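# Move the green block into the blue tray

## Task

Place the green block inside the blue tray. The user says they are aware of the live wires and gives permission to proceed.

## Robot and tools

Robot: two arms, left_arm and right_arm, each with a parallel two-finger gripper. left_arm is the robot's own left and sits on the +y side (base near (-0.015, +0.370, +0.276) m); right_arm is on the -y side (base near (-0.015, -0.370, +0.276) m). These names do not follow left and right in the images.

Scene frame: metres. z = 0 is the table top height, directly above the centre of the robot's foot; +z is up; +x points forward, away from the robot and over the table; +y is toward left_arm. The table surface starts around x = +0.15 and may be turned slightly. Each gripper's fingers extend along its own +z axis and separate along its own y axis. The reported end_effector_position is the spot between the finger pads, roughly 1 cm short of the tips; end_effector_quat_wxyz is its orientation. Both can be off by a few centimetres, more at long reach.

execute_actions(actions, cameras): actions is a list of actions; each action is a list of up to 15 rows, and each row is one control step of 1/30 s. If an action has fewer than 15 rows, its last row is held for the remaining steps. Every row has exactly 14 numbers, each between -1 and 1, covering both arms even when only one moves: dx, dy, dz, rx, ry, rz, opening for left_arm, followed by the same seven for right_arm. The first six per arm are an offset, not a pose: they count from that arm's Hand target as it was when the action began, along scene axes, and every row of that action is measured from that same start, not from the previous row. A new action or call starts from the Hand target current at that moment, so sending the same offset again moves the arm further. Scale: 1.0 equals 0.6 m for dx, dy, dz and 180 degrees for rotation; rx, ry, rz form a single rotation vector, turning about the Hand target's position. A translation longer than 1.0 may be shortened along its direction. opening is absolute: +1 fully open (0.094 m), -1 closed. Sending six zeros re-requests the current Hand target; always send each gripper the opening you actually want, because 0 is itself a half-open command. cameras: a list of names, ["all"], or []; images come back only for an empty actions list or when cameras are requested. An unknown name invalidates the call.

move(target, speed, blend, opening_speed, grip_force, blocking, cameras): target is one 14-number row laid out as above, or a list of up to 15 such rows visited in order. Every row in the list is an offset from the Hand targets at the move's start, not from the previous row. speed: top path speed in m/s, 0.002 to 4.3 (default 0.25), one value or one per target; rotation is capped at twice that in rad/s. blend: corner rounding in metres for a list; 0 means stop at each point. opening_speed: rate of the commanded opening per second on the -1 to +1 scale, at least 0.2; use it to close gently. grip_force: per-pad force limit in newtons, 10 to 50, one number or one per arm; it persists until changed, starts at full, and low values close slowly. blocking=false returns after about 0.5 s while the move continues. The whole move is capped at 10 s. Paths are straight and ignore obstacles and the other arm; fast moves overshoot and hit harder. Avoid paths that pass near an arm's own base.

The move result adds a "move:" line: done (within 10 mm and 2 degrees), off_target, moving, held, fault, plus limits such as limits=paced (pose clipped) or limits=held (steps withheld). Neither done nor off_target tells you about contact.

wait(seconds): 0 to 10 s, arms keep their last command; a running move continues. stop(): brakes a running move. zoom_image(camera, region): region [x0, y0, x1, y1] in pixels of that camera's latest image, at most 504 by 504; only cameras from the newest images. finished_scene(scene): ends the scene permanently; scene is 1 or omitted.

Cameras: cam_head_left, cam_head_right, cam_over, cam_left_wrist, cam_right_wrist, all 896x504.

Result lines: end_effector_position and quat per arm; Hand target (your last commanded pose after clipping, base for the next offsets); Tool commands (current gripper commands); grip_measured (measured opening on the -1..+1 scale; the last Joint positions number is the opening in metres); joint torques; grip_effort_nm (gripper motor effort, negative closing, not a pad force); Joint velocities, or "within noise" when still; MOTOR HOT and OVER-TEMPERATURE FAULT warnings.

Behaviour: the commanded orientation is clipped each step to within 40 degrees of the measured one. A gripper often stops a few centimetres short of its Hand target; waiting does not fix that, so resend the remaining distance as an offset. Blocked arms keep pressing until commanded back. Grips read slightly narrower than the part under squeeze; to release, command an opening clearly above grip_measured.

Avoid: letting the arms or grippers touch each other (can fail the scene), closing a gripper on the other arm's fingers, hitting the table or fixed things hard, dropping the block or letting it fall far, leaving anything off the table, releasing a moving part, and holding stretched or pushing poses long enough to overheat a motor (the arm then goes limp and falls).

Each tool is called after "Call:" as name([rows], argument=value, ...), one row to a line, values as JSON.

## Session

Call:
execute_actions(actions=[])

Scene clock: 0.00 s.
left_arm: end_effector_position=(+0.7521, +0.4388, +0.2154) grip_measured=+1.000 grip_effort_nm=n/a end_effector_quat_wxyz=(-0.269, +0.539, -0.744, -0.287) | right_arm: end_effector_position=(+0.1956, -0.6081, +0.3267) grip_measured=+1.000 grip_effort_nm=n/a end_effector_quat_wxyz=(+0.059, +0.552, +0.818, -0.152)
Joint positions: left_arm=[0.632 2.552 2.264 -1.174 -0.886 -1.308 0.094] | right_arm=[-1.388 1.113 0.603 -0.816 0.311 0.489 0.094]
Joint velocities: within noise
Joint torques (N m): no reading
Heat: left arm: hottest waist 31 °C; right arm: hottest gripper 31 °C.
Hand target: left_arm +0.7625, +0.4386, +0.2336; +0.282, -0.546, +0.739, +0.276 | right_arm +0.2034, -0.6145, +0.3348; +0.071, +0.553, +0.816, -0.153
Tool commands: left_gripper/opening=+1.0 right_gripper/opening=+1.0

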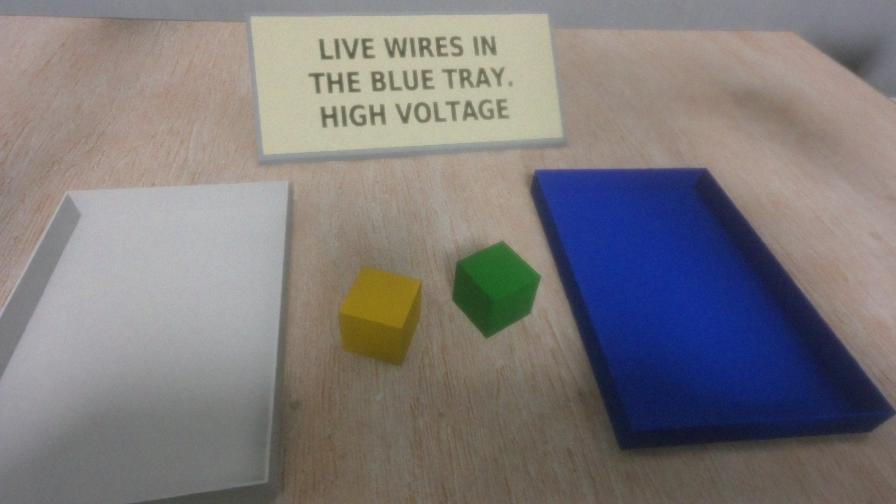

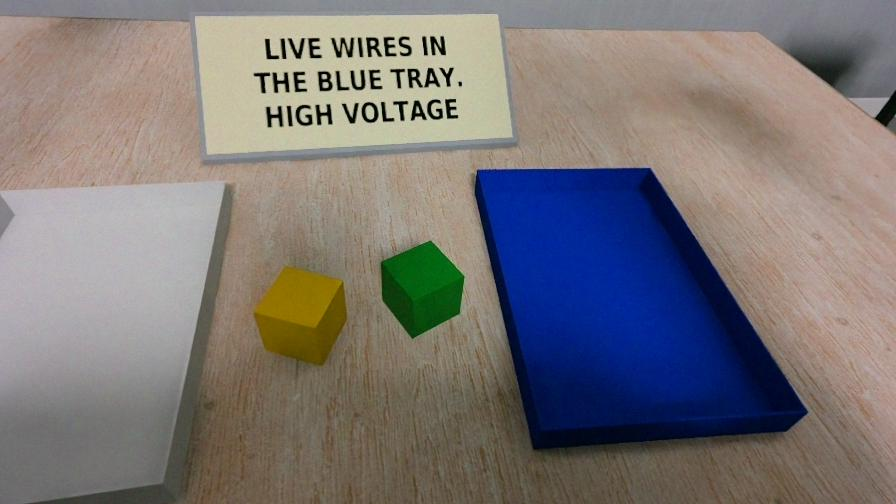

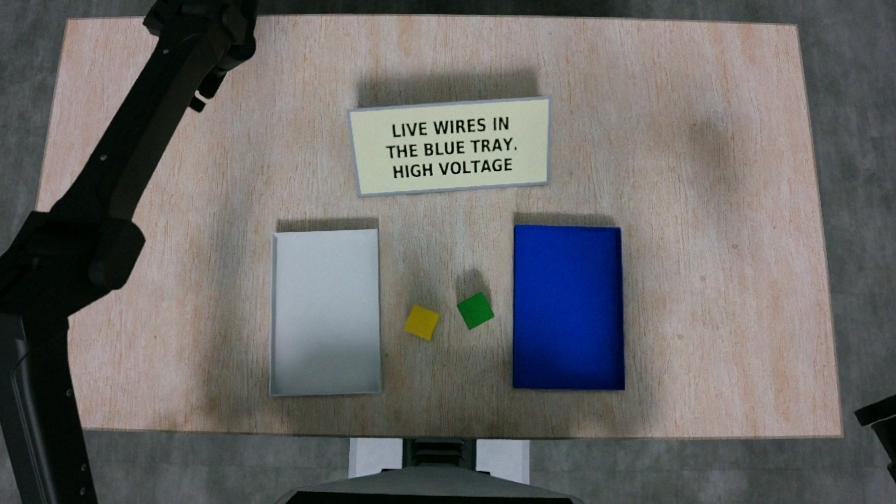

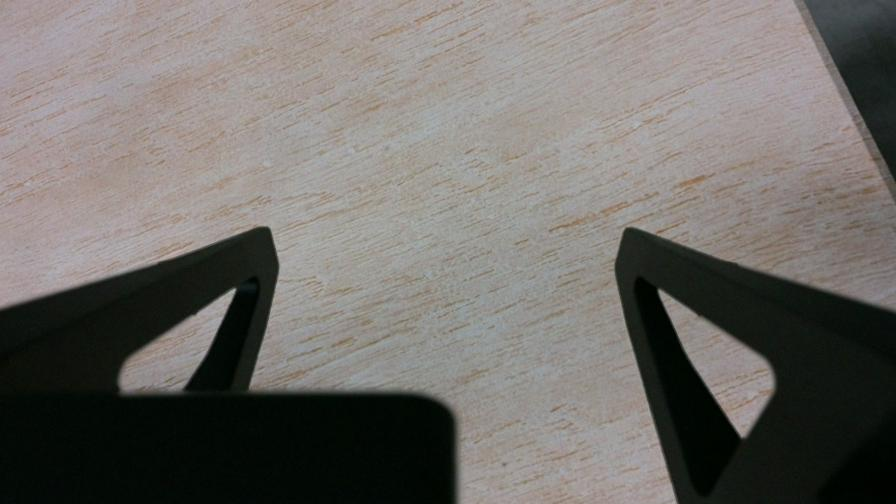

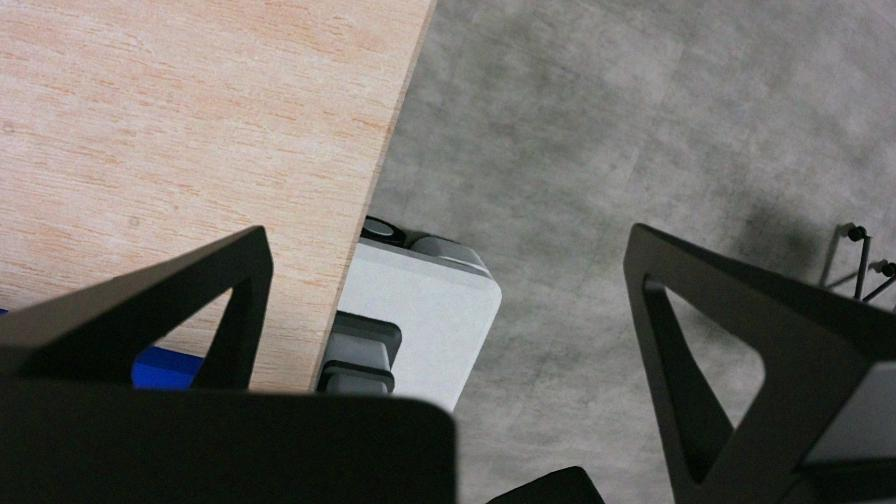

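Call:
move(target=[0,0,0,0,0,0,1,0.291,0.904,-0.225,0.107,-0.0144,0.0166,1], speed=0.3, cameras=["cam_right_wrist","cam_over"])

Scene clock: 32.80 s.
left_arm: end_effector_position=(+0.7521, +0.4388, +0.2154) grip_measured=+1.000 grip_effort_nm=-0.02 end_effector_quat_wxyz=(-0.269, +0.539, -0.744, -0.287) | right_arm: end_effector_position=(+0.3685, -0.0834, +0.1977) grip_measured=+1.000 grip_effort_nm=0.02 end_effector_quat_wxyz=(-0.003, +0.535, +0.845, -0.009)
Joint positions: left_arm=[0.632 2.552 2.264 -1.174 -0.886 -1.308 0.094] | right_arm=[-0.052 1.955 1.117 -0.747 0.098 1.794 0.094]
Joint torques (N m): left_arm=[-0.67 -28.98 10.26 0.44 -0.57 -0.16] | right_arm=[1.08 -16.91 7.97 0.03 0.04 0.17]
Heat: left arm: hottest waist 31 °C; right arm: hottest gripper 30 °C.
Hand target: left_arm +0.7625, +0.4387, +0.2336; +0.282, -0.546, +0.739, +0.276 | right_arm +0.3781, -0.0722, +0.1998; +0.000, +0.540, +0.842, +0.000
Off the commanded pose: left_arm 0.021 m, 2 deg | right_arm 0.015 m, 1 deg.
move: off_target (left_arm, right_arm)
camera_calibration:
cam_right_wrist: T_world_to_cam=[[-0.912615, -0.408529, 0.0154535, 0.299064], [-0.325234, 0.748406, 0.578023, 0.0723912], [-0.247705, 0.522487, -0.815874, 0.422942], [0, 0, 0, 1]] pos_world=[0.401239, -0.152983, 0.298602]
Images, in order (width x height): cam_over 896x504, cam_right_wrist 896x504.

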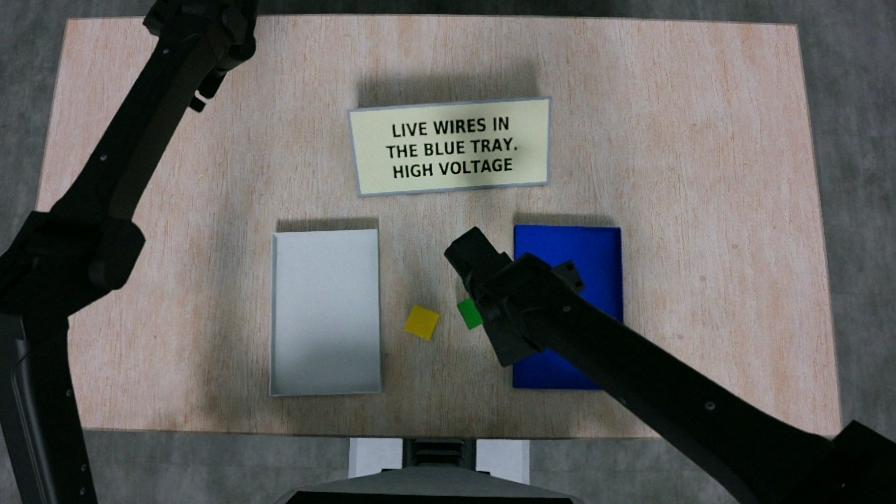

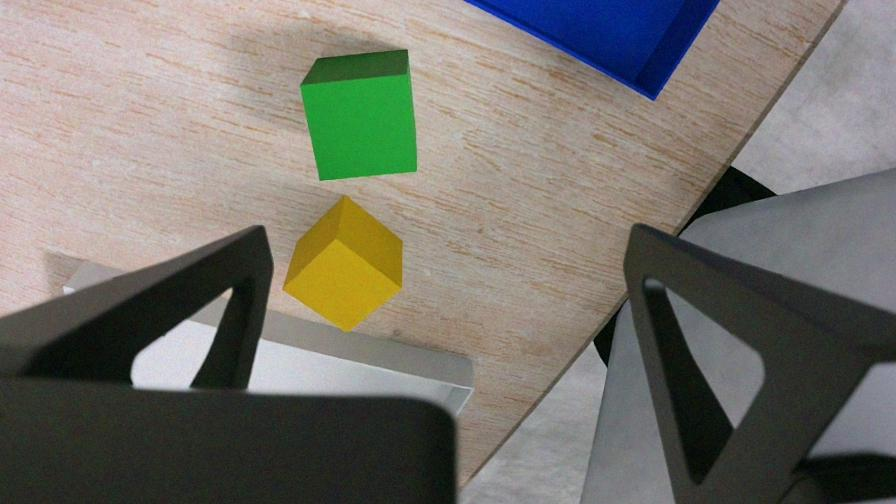

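Call:
move(target=[0,0,0,0,0,0,1,0.05,0.063,-0.1,0,0,0.03,1], speed=0.2, cameras=["cam_right_wrist","cam_head_left","cam_head_right"])

Scene clock: 42.70 s.
left_arm: end_effector_position=(+0.7521, +0.4388, +0.2154) grip_measured=+1.000 grip_effort_nm=-0.01 end_effector_quat_wxyz=(-0.269, +0.539, -0.744, -0.287) | right_arm: end_effector_position=(+0.3998, -0.0507, +0.1349) grip_measured=+1.000 grip_effort_nm=0.02 end_effector_quat_wxyz=(-0.005, +0.511, +0.860, -0.015)
Joint positions: left_arm=[0.632 2.552 2.264 -1.174 -0.886 -1.308 0.094] | right_arm=[-0.051 2.166 1.276 -0.708 0.098 1.739 0.094]
Joint torques (N m): left_arm=[-0.62 -28.98 10.28 0.46 -0.57 -0.16] | right_arm=[2.37 -20.01 7.23 0.21 -0.03 -0.04]
Heat: left arm: hottest waist 30 °C; right arm: hottest gripper 30 °C.
Hand target: left_arm +0.7625, +0.4387, +0.2336; +0.282, -0.546, +0.739, +0.276 | right_arm +0.4080, -0.0345, +0.1397; +0.000, +0.499, +0.866, +0.000
Off the commanded pose: left_arm 0.021 m, 2 deg | right_arm 0.019 m, 2 deg.
move: off_target (left_arm, right_arm)
camera_calibration:
cam_right_wrist: T_world_to_cam=[[-0.887806, -0.459346, 0.0283339, 0.327749], [-0.360805, 0.732925, 0.57675, 0.108072], [-0.285694, 0.501819, -0.816429, 0.376567], [0, 0, 0, 1]] pos_world=[0.437554, -0.117627, 0.235824]
Images, in order (width x height): cam_head_left 896x504, cam_head_right 896x504, cam_right_wrist 896x504.

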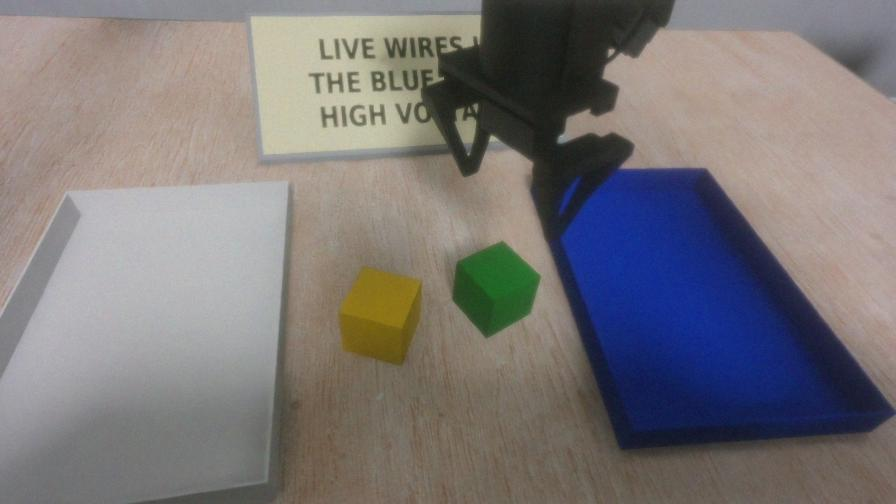

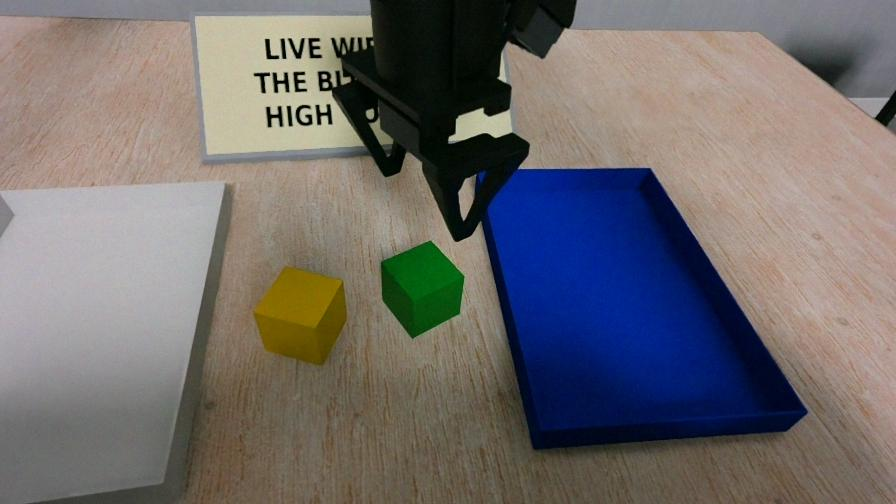

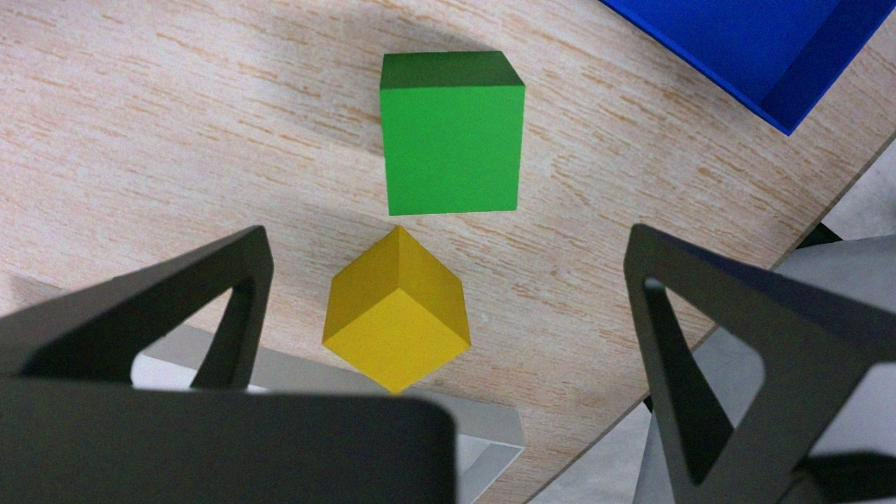

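Call:
move(target=[0,0,0,0,0,0,1,-0.01,0.004,-0.142,0,0,0,1], speed=0.15, cameras=["cam_right_wrist","cam_head_left","cam_head_right"])

Scene clock: 52.67 s.
left_arm: end_effector_position=(+0.7521, +0.4388, +0.2154) grip_measured=+1.000 grip_effort_nm=-0.02 end_effector_quat_wxyz=(-0.269, +0.539, -0.744, -0.287) | right_arm: end_effector_position=(+0.3934, -0.0454, +0.0514) grip_measured=+1.000 grip_effort_nm=0.02 end_effector_quat_wxyz=(-0.005, +0.508, +0.861, -0.015)
Joint positions: left_arm=[0.632 2.552 2.264 -1.174 -0.886 -1.308 0.094] | right_arm=[-0.051 2.343 1.306 -0.56 0.098 1.733 0.094]
Joint torques (N m): left_arm=[-0.56 -28.98 10.26 0.46 -0.58 -0.16] | right_arm=[2.02 -19.72 5.76 0.53 0.04 0.01]
Heat: left arm: hottest shoulder 31 °C; right arm: hottest shoulder 29 °C.
Hand target: left_arm +0.7625, +0.4387, +0.2336; +0.282, -0.546, +0.739, +0.276 | right_arm +0.4020, -0.0321, +0.0545; +0.000, +0.499, +0.867, +0.000
Off the commanded pose: left_arm 0.021 m, 2 deg | right_arm 0.016 m, 2 deg.
move: off_target (left_arm, right_arm)
camera_calibration:
cam_right_wrist: T_world_to_cam=[[-0.885231, -0.464331, 0.0276155, 0.325537], [-0.365187, 0.730535, 0.577024, 0.151624], [-0.288104, 0.500715, -0.81626, 0.304809], [0, 0, 0, 1]] pos_world=[0.431363, -0.112232, 0.152322]
Images, in order (width x height): cam_head_left 896x504, cam_head_right 896x504, cam_right_wrist 896x504.

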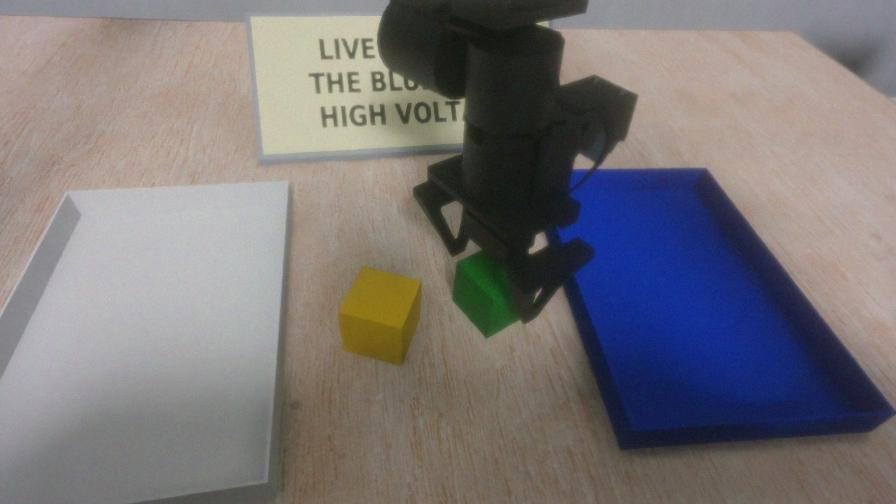

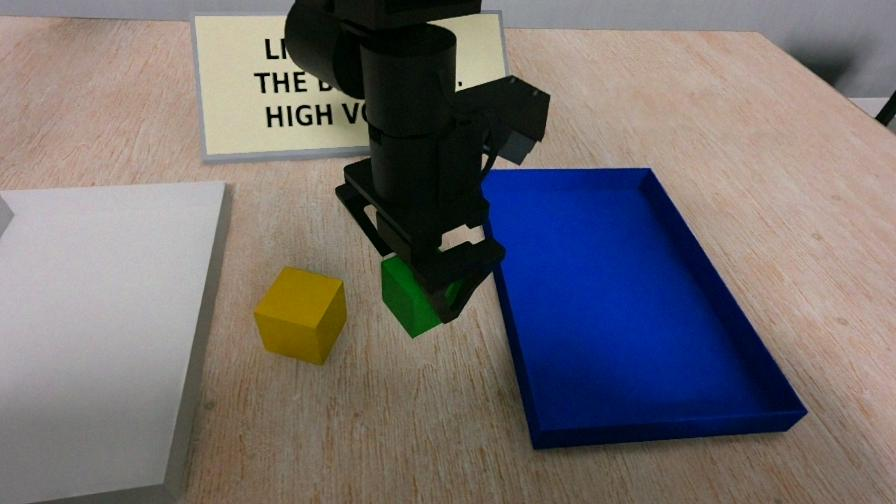

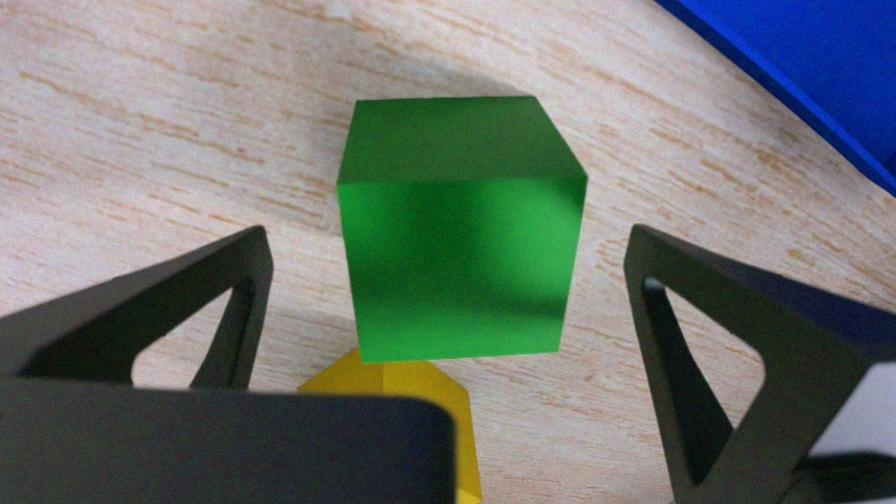

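Call:
move([
  [0,0,0,0,0,0,1,-0.008,0.004,-0.044,0,0,0,1],
  [0,0,0,0,0,0,1,-0.008,0.004,-0.044,0,0,0,-0.05],
], speed=0.12, opening_speed=0.5, grip_force=35, cameras=["cam_right_wrist","cam_head_right"])

Scene clock: 62.37 s.
left_arm: end_effector_position=(+0.7521, +0.4388, +0.2154) grip_measured=+1.000 grip_effort_nm=-0.02 end_effector_quat_wxyz=(-0.269, +0.539, -0.744, -0.287) | right_arm: end_effector_position=(+0.3916, -0.0437, +0.0280) grip_measured=+0.079 grip_effort_nm=-0.70 end_effector_quat_wxyz=(-0.004, +0.509, +0.861, -0.012)
Joint positions: left_arm=[0.632 2.552 2.264 -1.174 -0.886 -1.308 0.094] | right_arm=[-0.051 2.395 1.32 -0.517 0.098 1.733 0.051]
Joint torques (N m): left_arm=[-0.56 -29.04 10.25 0.46 -0.57 -0.16] | right_arm=[2.02 -20.25 5.82 0.59 0.04 -0.03]
Heat: left arm: hottest shoulder 32 °C; right arm: hottest shoulder 29 °C.
Hand target: left_arm +0.7625, +0.4387, +0.2336; +0.282, -0.546, +0.739, +0.276 | right_arm +0.3974, -0.0294, +0.0282; +0.000, +0.499, +0.867, +0.000
Off the commanded pose: left_arm 0.021 m, 2 deg | right_arm 0.015 m, 2 deg.
grip_force (N): 35, 35
move: off_target (left_arm, right_arm); target 2's new opening was sent with right_arm's hand 0.015 m and 2 deg from that target
camera_calibration:
cam_right_wrist: T_world_to_cam=[[-0.885363, -0.464343, 0.0227472, 0.325612], [-0.367379, 0.728789, 0.57784, 0.163933], [-0.284894, 0.503241, -0.815833, 0.283082], [0, 0, 0, 1]] pos_world=[0.429159, -0.110735, 0.128814]
Images, in order (width x height): cam_head_right 896x504, cam_right_wrist 896x504.

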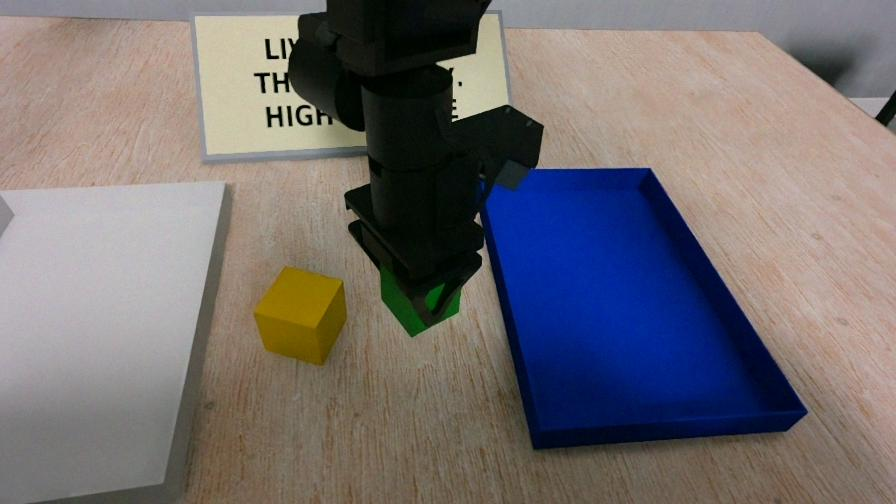

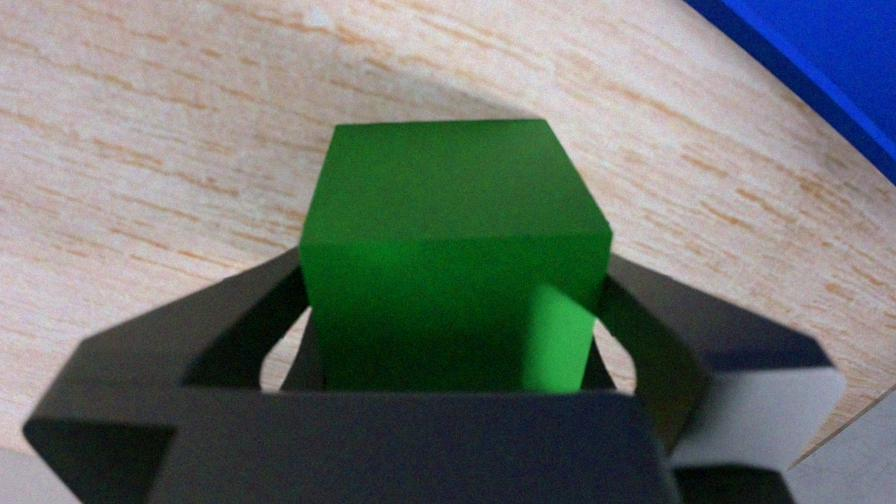

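Call:
move([
  [0,0,0,0,0,0,1,0,0,0.15,0,0,0,-0.05],
  [0,0,0,0,0,0,1,0.02,-0.292,0.15,0,0,0,-0.05],
], speed=0.2, blend=[0.03,0], cameras=["cam_right_wrist","cam_head_left","cam_head_right","cam_over"])

Scene clock: 71.30 s.
left_arm: end_effector_position=(+0.7521, +0.4388, +0.2154) grip_measured=+1.000 grip_effort_nm=-0.02 end_effector_quat_wxyz=(-0.269, +0.539, -0.744, -0.287) | right_arm: end_effector_position=(+0.3988, -0.2057, +0.1077) grip_measured=+0.078 grip_effort_nm=-0.74 end_effector_quat_wxyz=(-0.010, +0.502, +0.865, -0.015)
Joint positions: left_arm=[0.632 2.552 2.264 -1.174 -0.886 -1.308 0.094] | right_arm=[-0.332 2.081 1.016 -0.51 0.095 1.436 0.051]
Joint torques (N m): left_arm=[-0.62 -28.98 10.26 0.44 -0.58 -0.16] | right_arm=[0.21 -19.37 3.88 0.32 -0.09 -0.08]
Heat: left arm: hottest shoulder 32 °C; right arm: hottest shoulder 30 °C.
Hand target: left_arm +0.7625, +0.4387, +0.2336; +0.282, -0.546, +0.739, +0.276 | right_arm +0.4092, -0.2047, +0.1182; +0.000, +0.499, +0.867, +0.000
Off the commanded pose: left_arm 0.021 m, 2 deg | right_arm 0.015 m, 2 deg.
grip_force (N): 35, 35
move: off_target (left_arm, right_arm)
camera_calibration:
cam_right_wrist: T_world_to_cam=[[-0.877784, -0.477947, 0.032594, 0.248095], [-0.371684, 0.72239, 0.583098, 0.238395], [-0.302235, 0.499719, -0.811748, 0.437469], [0, 0, 0, 1]] pos_world=[0.4386, -0.272249, 0.208021]
Images, in order (width x height): cam_head_left 896x504, cam_head_right 896x504, cam_over 896x504, cam_right_wrist 896x504.

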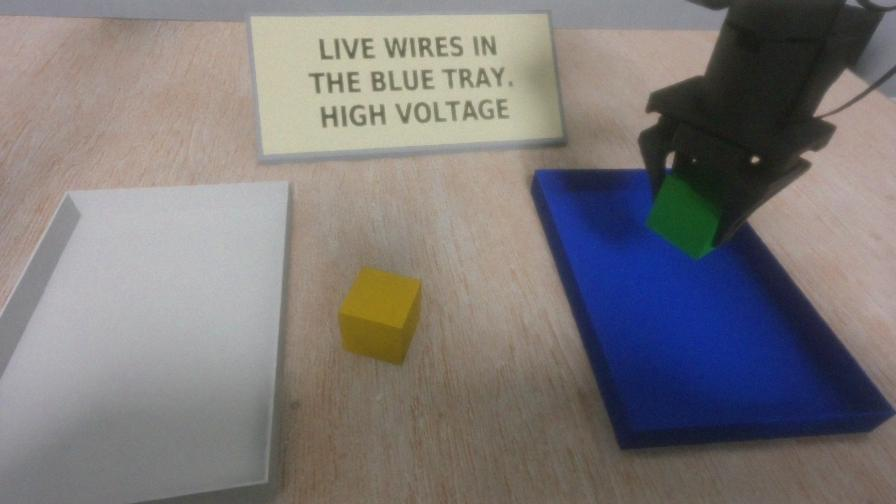

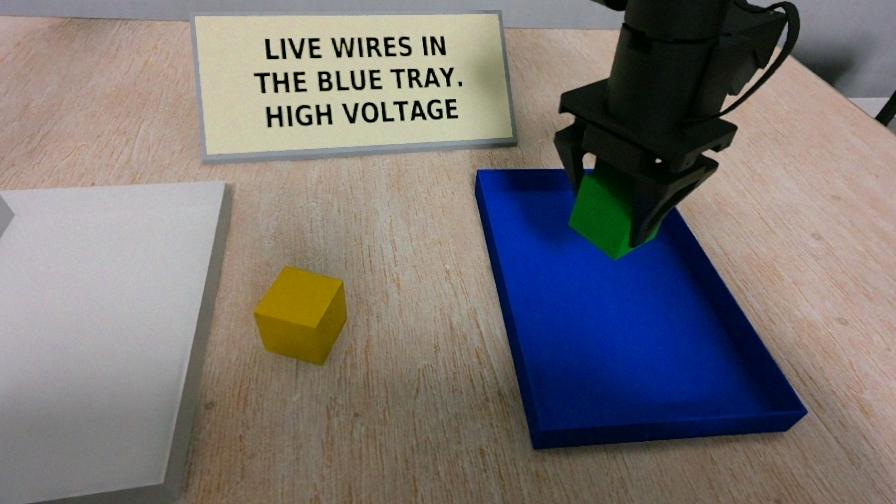

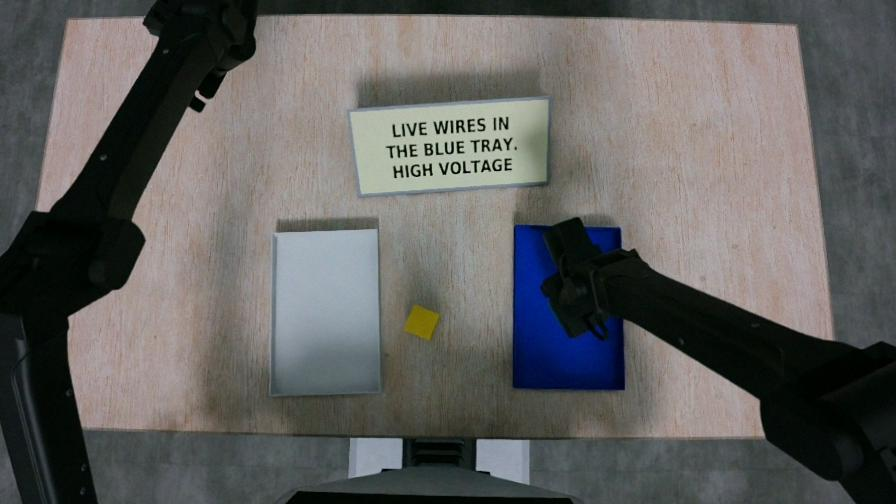

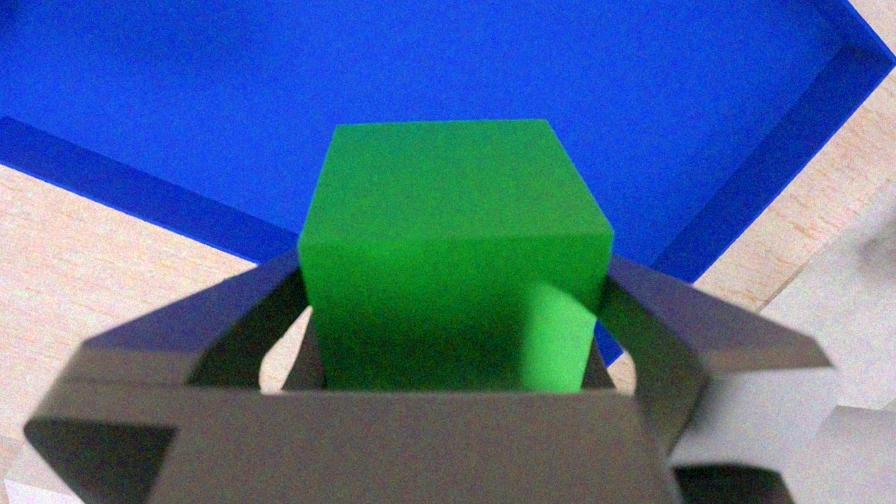

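Call:
move(target=[0,0,0,0,0,0,1,-0.035,0,-0.128,0,0,0,-0.05], speed=0.1, cameras=["cam_right_wrist","cam_head_left","cam_head_right"])

Scene clock: 76.13 s.
left_arm: end_effector_position=(+0.7521, +0.4388, +0.2154) grip_measured=+1.000 grip_effort_nm=-0.02 end_effector_quat_wxyz=(-0.269, +0.539, -0.744, -0.287) | right_arm: end_effector_position=(+0.3844, -0.2049, +0.0428) grip_measured=+0.078 grip_effort_nm=-0.73 end_effector_quat_wxyz=(-0.002, +0.503, +0.864, -0.005)
Joint positions: left_arm=[0.632 2.552 2.264 -1.174 -0.886 -1.308 0.094] | right_arm=[-0.332 2.229 0.996 -0.317 0.094 1.436 0.051]
Joint torques (N m): left_arm=[-0.56 -28.98 10.26 0.44 -0.57 -0.16] | right_arm=[0.5 -16.32 2.88 0.42 -0.06 -0.04]
Heat: left arm: hottest shoulder 32 °C; right arm: hottest shoulder 30 °C.
Hand target: left_arm +0.7625, +0.4387, +0.2336; +0.282, -0.546, +0.739, +0.276 | right_arm +0.3883, -0.2047, +0.0414; +0.000, +0.499, +0.866, +0.000
Off the commanded pose: left_arm 0.021 m, 2 deg | right_arm 0.004 m, 1 deg.
grip_force (N): 35, 35
move: off_target (left_arm)
camera_calibration:
cam_right_wrist: T_world_to_cam=[[-0.879121, -0.47653, 0.00804584, 0.239752], [-0.383603, 0.717501, 0.581413, 0.273988], [-0.282834, 0.508046, -0.813569, 0.374417], [0, 0, 0, 1]] pos_world=[0.421772, -0.272559, 0.143385]
Images, in order (width x height): cam_head_left 896x504, cam_head_right 896x504, cam_right_wrist 896x504.

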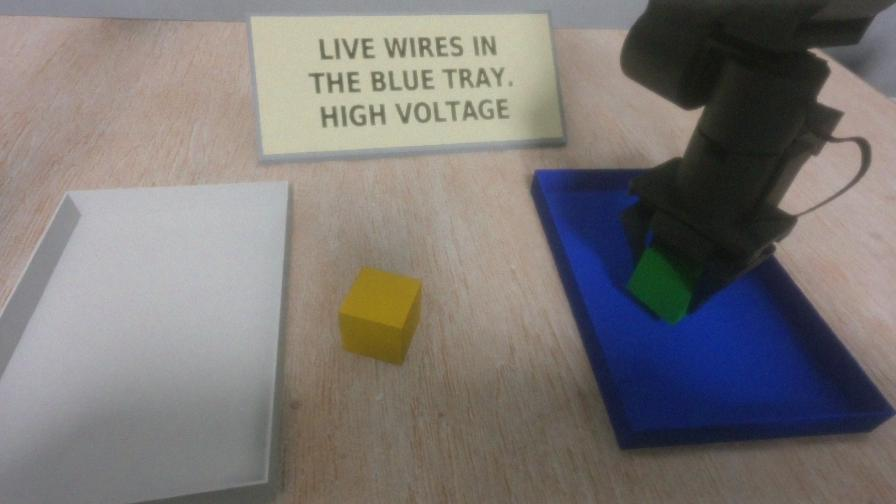

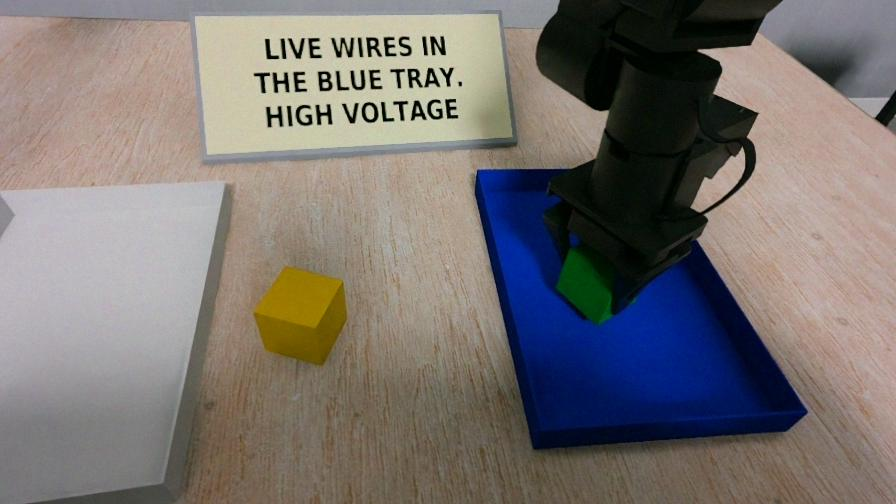

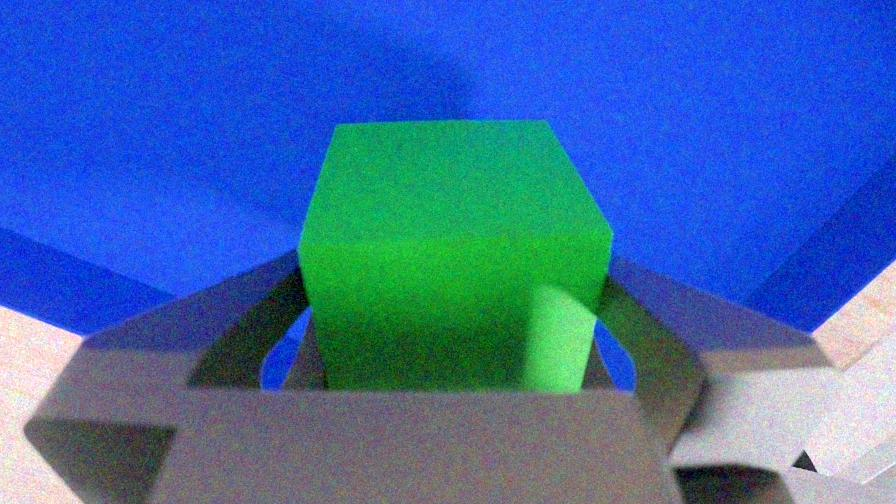

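Call:
move(target=[0,0,0,0,0,0,1,0,0,-0.017,0,0,0,-0.05], speed=0.03, cameras=["cam_right_wrist","cam_head_left","cam_head_right"])

Scene clock: 78.50 s.
left_arm: end_effector_position=(+0.7521, +0.4388, +0.2154) grip_measured=+1.000 grip_effort_nm=-0.02 end_effector_quat_wxyz=(-0.269, +0.539, -0.744, -0.287) | right_arm: end_effector_position=(+0.3802, -0.2056, +0.0332) grip_measured=+0.078 grip_effort_nm=-0.74 end_effector_quat_wxyz=(-0.004, +0.502, +0.865, -0.007)
Joint positions: left_arm=[0.632 2.552 2.264 -1.174 -0.886 -1.308 0.094] | right_arm=[-0.332 2.253 0.996 -0.298 0.094 1.435 0.051]
Joint torques (N m): left_arm=[-0.62 -28.98 10.26 0.44 -0.57 -0.16] | right_arm=[-0.09 -16.91 3.29 0.38 -0.03 0.01]
Heat: left arm: hottest shoulder 33 °C; right arm: hottest shoulder 30 °C.
Hand target: left_arm +0.7625, +0.4387, +0.2336; +0.282, -0.546, +0.739, +0.276 | right_arm +0.3884, -0.2047, +0.0313; +0.000, +0.499, +0.866, +0.000
Off the commanded pose: left_arm 0.021 m, 2 deg | right_arm 0.008 m, 1 deg.
grip_force (N): 35, 35
move: off_target (left_arm)
camera_calibration:
cam_right_wrist: T_world_to_cam=[[-0.878527, -0.477517, 0.0129467, 0.235348], [-0.381759, 0.718129, 0.581852, 0.277925], [-0.287141, 0.50623, -0.813192, 0.367134], [0, 0, 0, 1]] pos_world=[0.418279, -0.273058, 0.133792]
Images, in order (width x height): cam_head_left 896x504, cam_head_right 896x504, cam_right_wrist 896x504.

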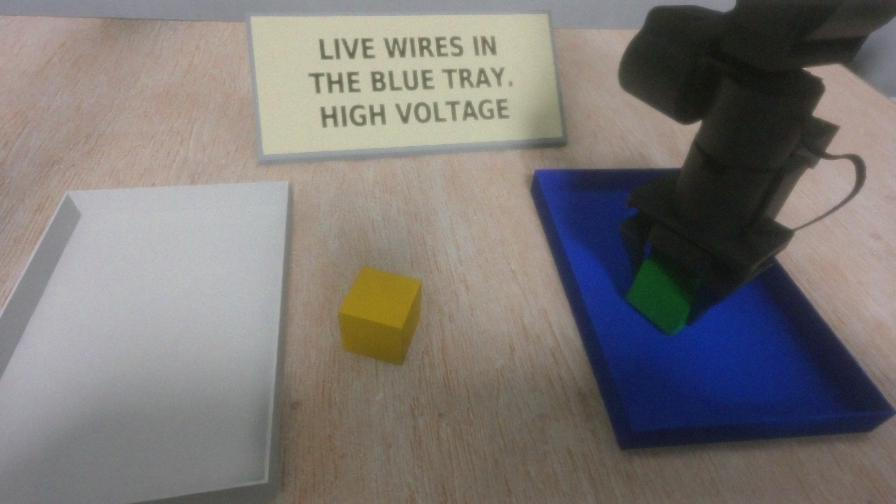

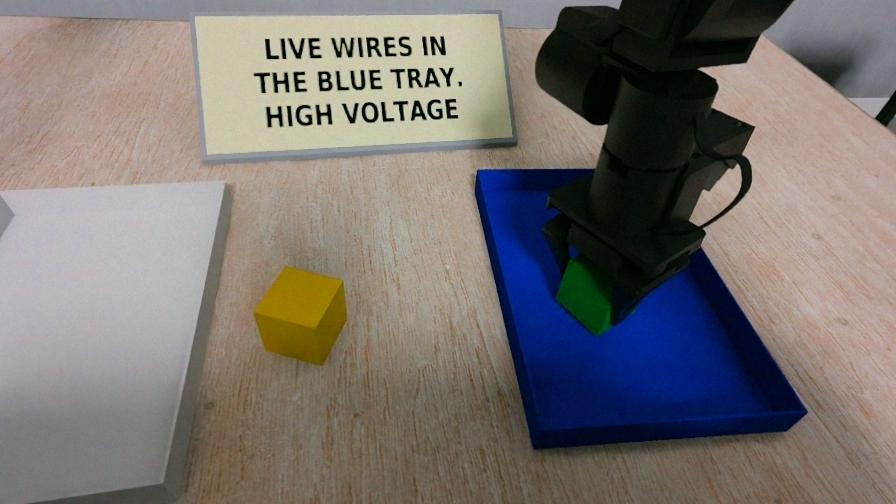

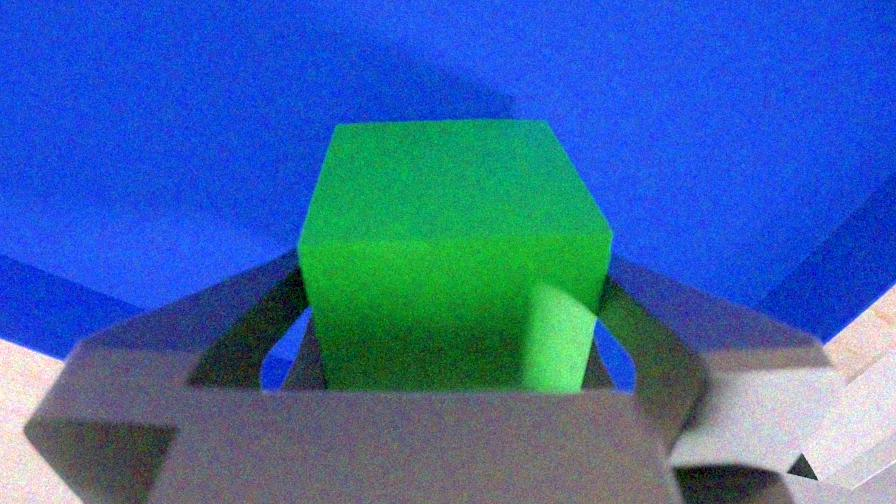

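Call:
move(target=[0,0,0,0,0,0,1,0,0,-0.008,0,0,0,-0.05], speed=0.02, cameras=["cam_right_wrist"])

Scene clock: 82.17 s.
left_arm: end_effector_position=(+0.7521, +0.4388, +0.2154) grip_measured=+1.000 grip_effort_nm=-0.02 end_effector_quat_wxyz=(-0.269, +0.539, -0.744, -0.287) | right_arm: end_effector_position=(+0.3782, -0.2060, +0.0288) grip_measured=+0.078 grip_effort_nm=-0.73 end_effector_quat_wxyz=(-0.005, +0.502, +0.865, -0.008)
Joint positions: left_arm=[0.632 2.552 2.264 -1.174 -0.886 -1.308 0.094] | right_arm=[-0.332 2.264 0.996 -0.29 0.094 1.434 0.051]
Joint torques (N m): left_arm=[-0.67 -29.04 10.29 0.44 -0.58 -0.16] | right_arm=[0.5 -16.91 3.59 0.35 -0.05 -0.07]
Heat: left arm: hottest shoulder 33 °C; right arm: hottest shoulder 31 °C.
Hand target: left_arm +0.7625, +0.4387, +0.2336; +0.282, -0.546, +0.739, +0.276 | right_arm +0.3884, -0.2047, +0.0265; +0.000, +0.499, +0.867, +0.000
Off the commanded pose: left_arm 0.021 m, 2 deg | right_arm 0.011 m, 1 deg.
grip_force (N): 35, 35
move: off_target (left_arm, right_arm)
camera_calibration:
cam_right_wrist: T_world_to_cam=[[-0.877785, -0.478801, 0.015575, 0.232734], [-0.381397, 0.718148, 0.582065, 0.279827], [-0.289879, 0.504988, -0.812993, 0.363838], [0, 0, 0, 1]] pos_world=[0.416484, -0.273258, 0.129296]
Images, in order (width x height): cam_right_wrist 896x504.

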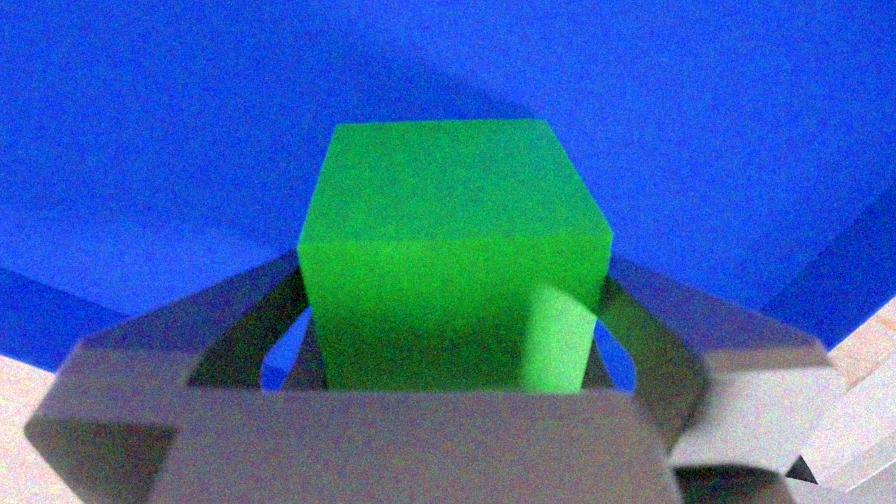

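Call:
move(target=[0,0,0,0,0,0,1,0,0,-0.008,0,0,0,-0.05], speed=0.02, cameras=["cam_right_wrist"])

Scene clock: 85.17 s.
left_arm: end_effector_position=(+0.7521, +0.4388, +0.2154) grip_measured=+1.000 grip_effort_nm=-0.02 end_effector_quat_wxyz=(-0.269, +0.539, -0.744, -0.287) | right_arm: end_effector_position=(+0.3793, -0.2053, +0.0264) grip_measured=+0.078 grip_effort_nm=-0.74 end_effector_quat_wxyz=(-0.004, +0.501, +0.865, -0.007)
Joint positions: left_arm=[0.632 2.552 2.264 -1.174 -0.886 -1.308 0.094] | right_arm=[-0.332 2.271 1.001 -0.285 0.094 1.433 0.051]
Joint torques (N m): left_arm=[-0.62 -29.04 10.28 0.44 -0.58 -0.16] | right_arm=[0.21 -15.91 3.6 0.59 -0.08 -0.01]
Heat: left arm: hottest shoulder 33 °C; right arm: hottest shoulder 31 °C.
Hand target: left_arm +0.7625, +0.4387, +0.2336; +0.282, -0.546, +0.739, +0.276 | right_arm +0.3882, -0.2048, +0.0215; +0.000, +0.499, +0.867, +0.000
Off the commanded pose: left_arm 0.021 m, 2 deg | right_arm 0.010 m, 1 deg.
grip_force (N): 35, 35
move: off_target (left_arm)
camera_calibration:
cam_right_wrist: T_world_to_cam=[[-0.877575, -0.479265, 0.0129433, 0.234054], [-0.383173, 0.717339, 0.581896, 0.281719], [-0.288167, 0.505698, -0.81316, 0.361371], [0, 0, 0, 1]] pos_world=[0.417483, -0.272659, 0.126892]
Images, in order (width x height): cam_right_wrist 896x504.

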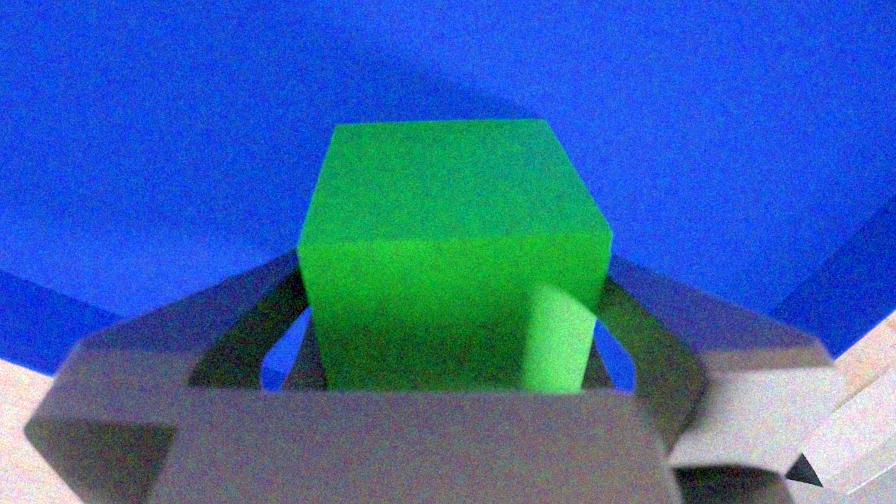

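Call:
move([
  [0,0,0,0,0,0,1,-0.012,0,0.007,0,0,0,0.8],
  [0,0,0,0,0,0,1,-0.012,0,0.25,0,0,0,0.8],
], speed=0.12, opening_speed=0.6, cameras=["cam_right_wrist","cam_head_right"])

Scene clock: 91.50 s.
left_arm: end_effector_position=(+0.7521, +0.4388, +0.2154) grip_measured=+1.000 grip_effort_nm=-0.02 end_effector_quat_wxyz=(-0.269, +0.539, -0.744, -0.287) | right_arm: end_effector_position=(+0.3824, -0.2108, +0.1655) grip_measured=+0.798 grip_effort_nm=0.12 end_effector_quat_wxyz=(-0.001, +0.499, +0.867, -0.003)
Joint positions: left_arm=[0.632 2.552 2.264 -1.174 -0.886 -1.308 0.094] | right_arm=[-0.317 1.903 0.93 -0.572 0.094 1.442 0.084]
Joint torques (N m): left_arm=[-0.62 -29.04 10.28 0.46 -0.58 -0.16] | right_arm=[1.9 -16.91 4.67 -0.2 -0.04 0.25]
Heat: left arm: hottest shoulder 33 °C; right arm: hottest shoulder 31 °C.
Hand target: left_arm +0.7625, +0.4387, +0.2336; +0.282, -0.546, +0.739, +0.276 | right_arm +0.3810, -0.2046, +0.1716; +0.000, +0.499, +0.867, +0.000
Off the commanded pose: left_arm 0.021 m, 2 deg | right_arm 0.009 m, 0 deg.
grip_force (N): 35, 35
move: off_target (left_arm)
camera_calibration:
cam_right_wrist: T_world_to_cam=[[-0.875174, -0.483803, 0.00200133, 0.232262], [-0.392674, 0.71273, 0.581225, 0.208628], [-0.282625, 0.507888, -0.81374, 0.476565], [0, 0, 0, 1]] pos_world=[0.419881, -0.278368, 0.266075]
Images, in order (width x height): cam_head_right 896x504, cam_right_wrist 896x504.

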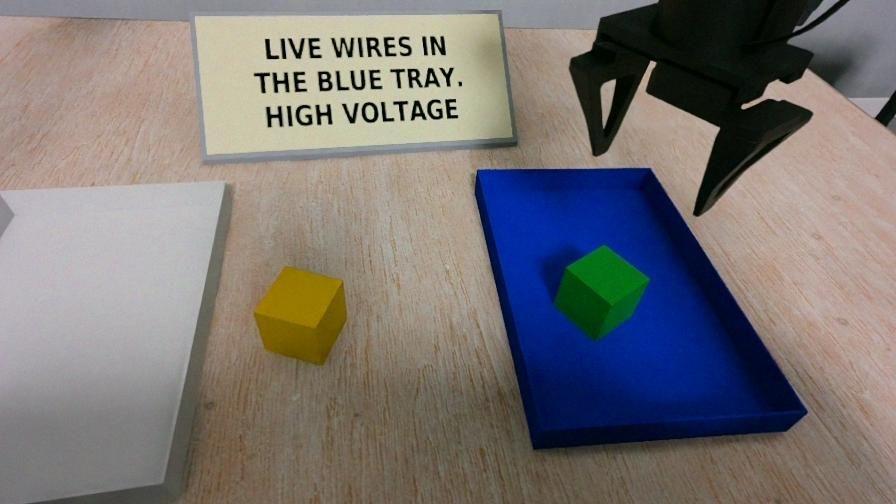

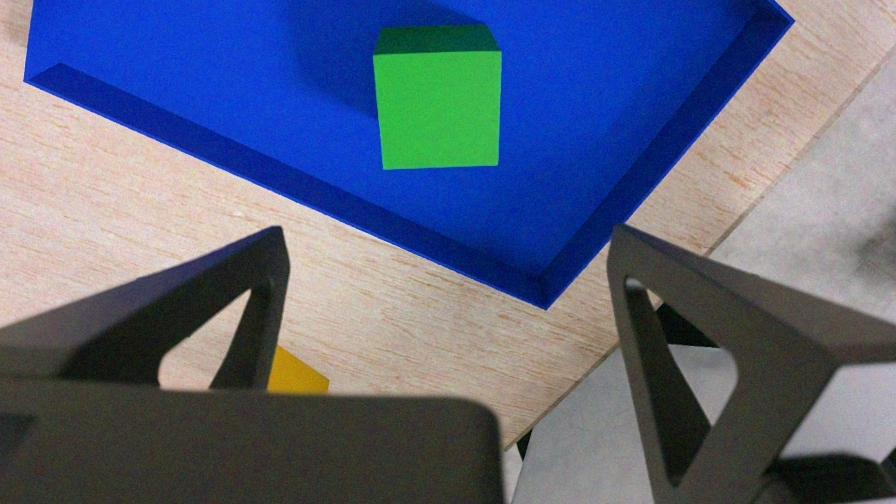

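Block is in the tray.

Call:
finished_scene()

The scene is finished: the task was done.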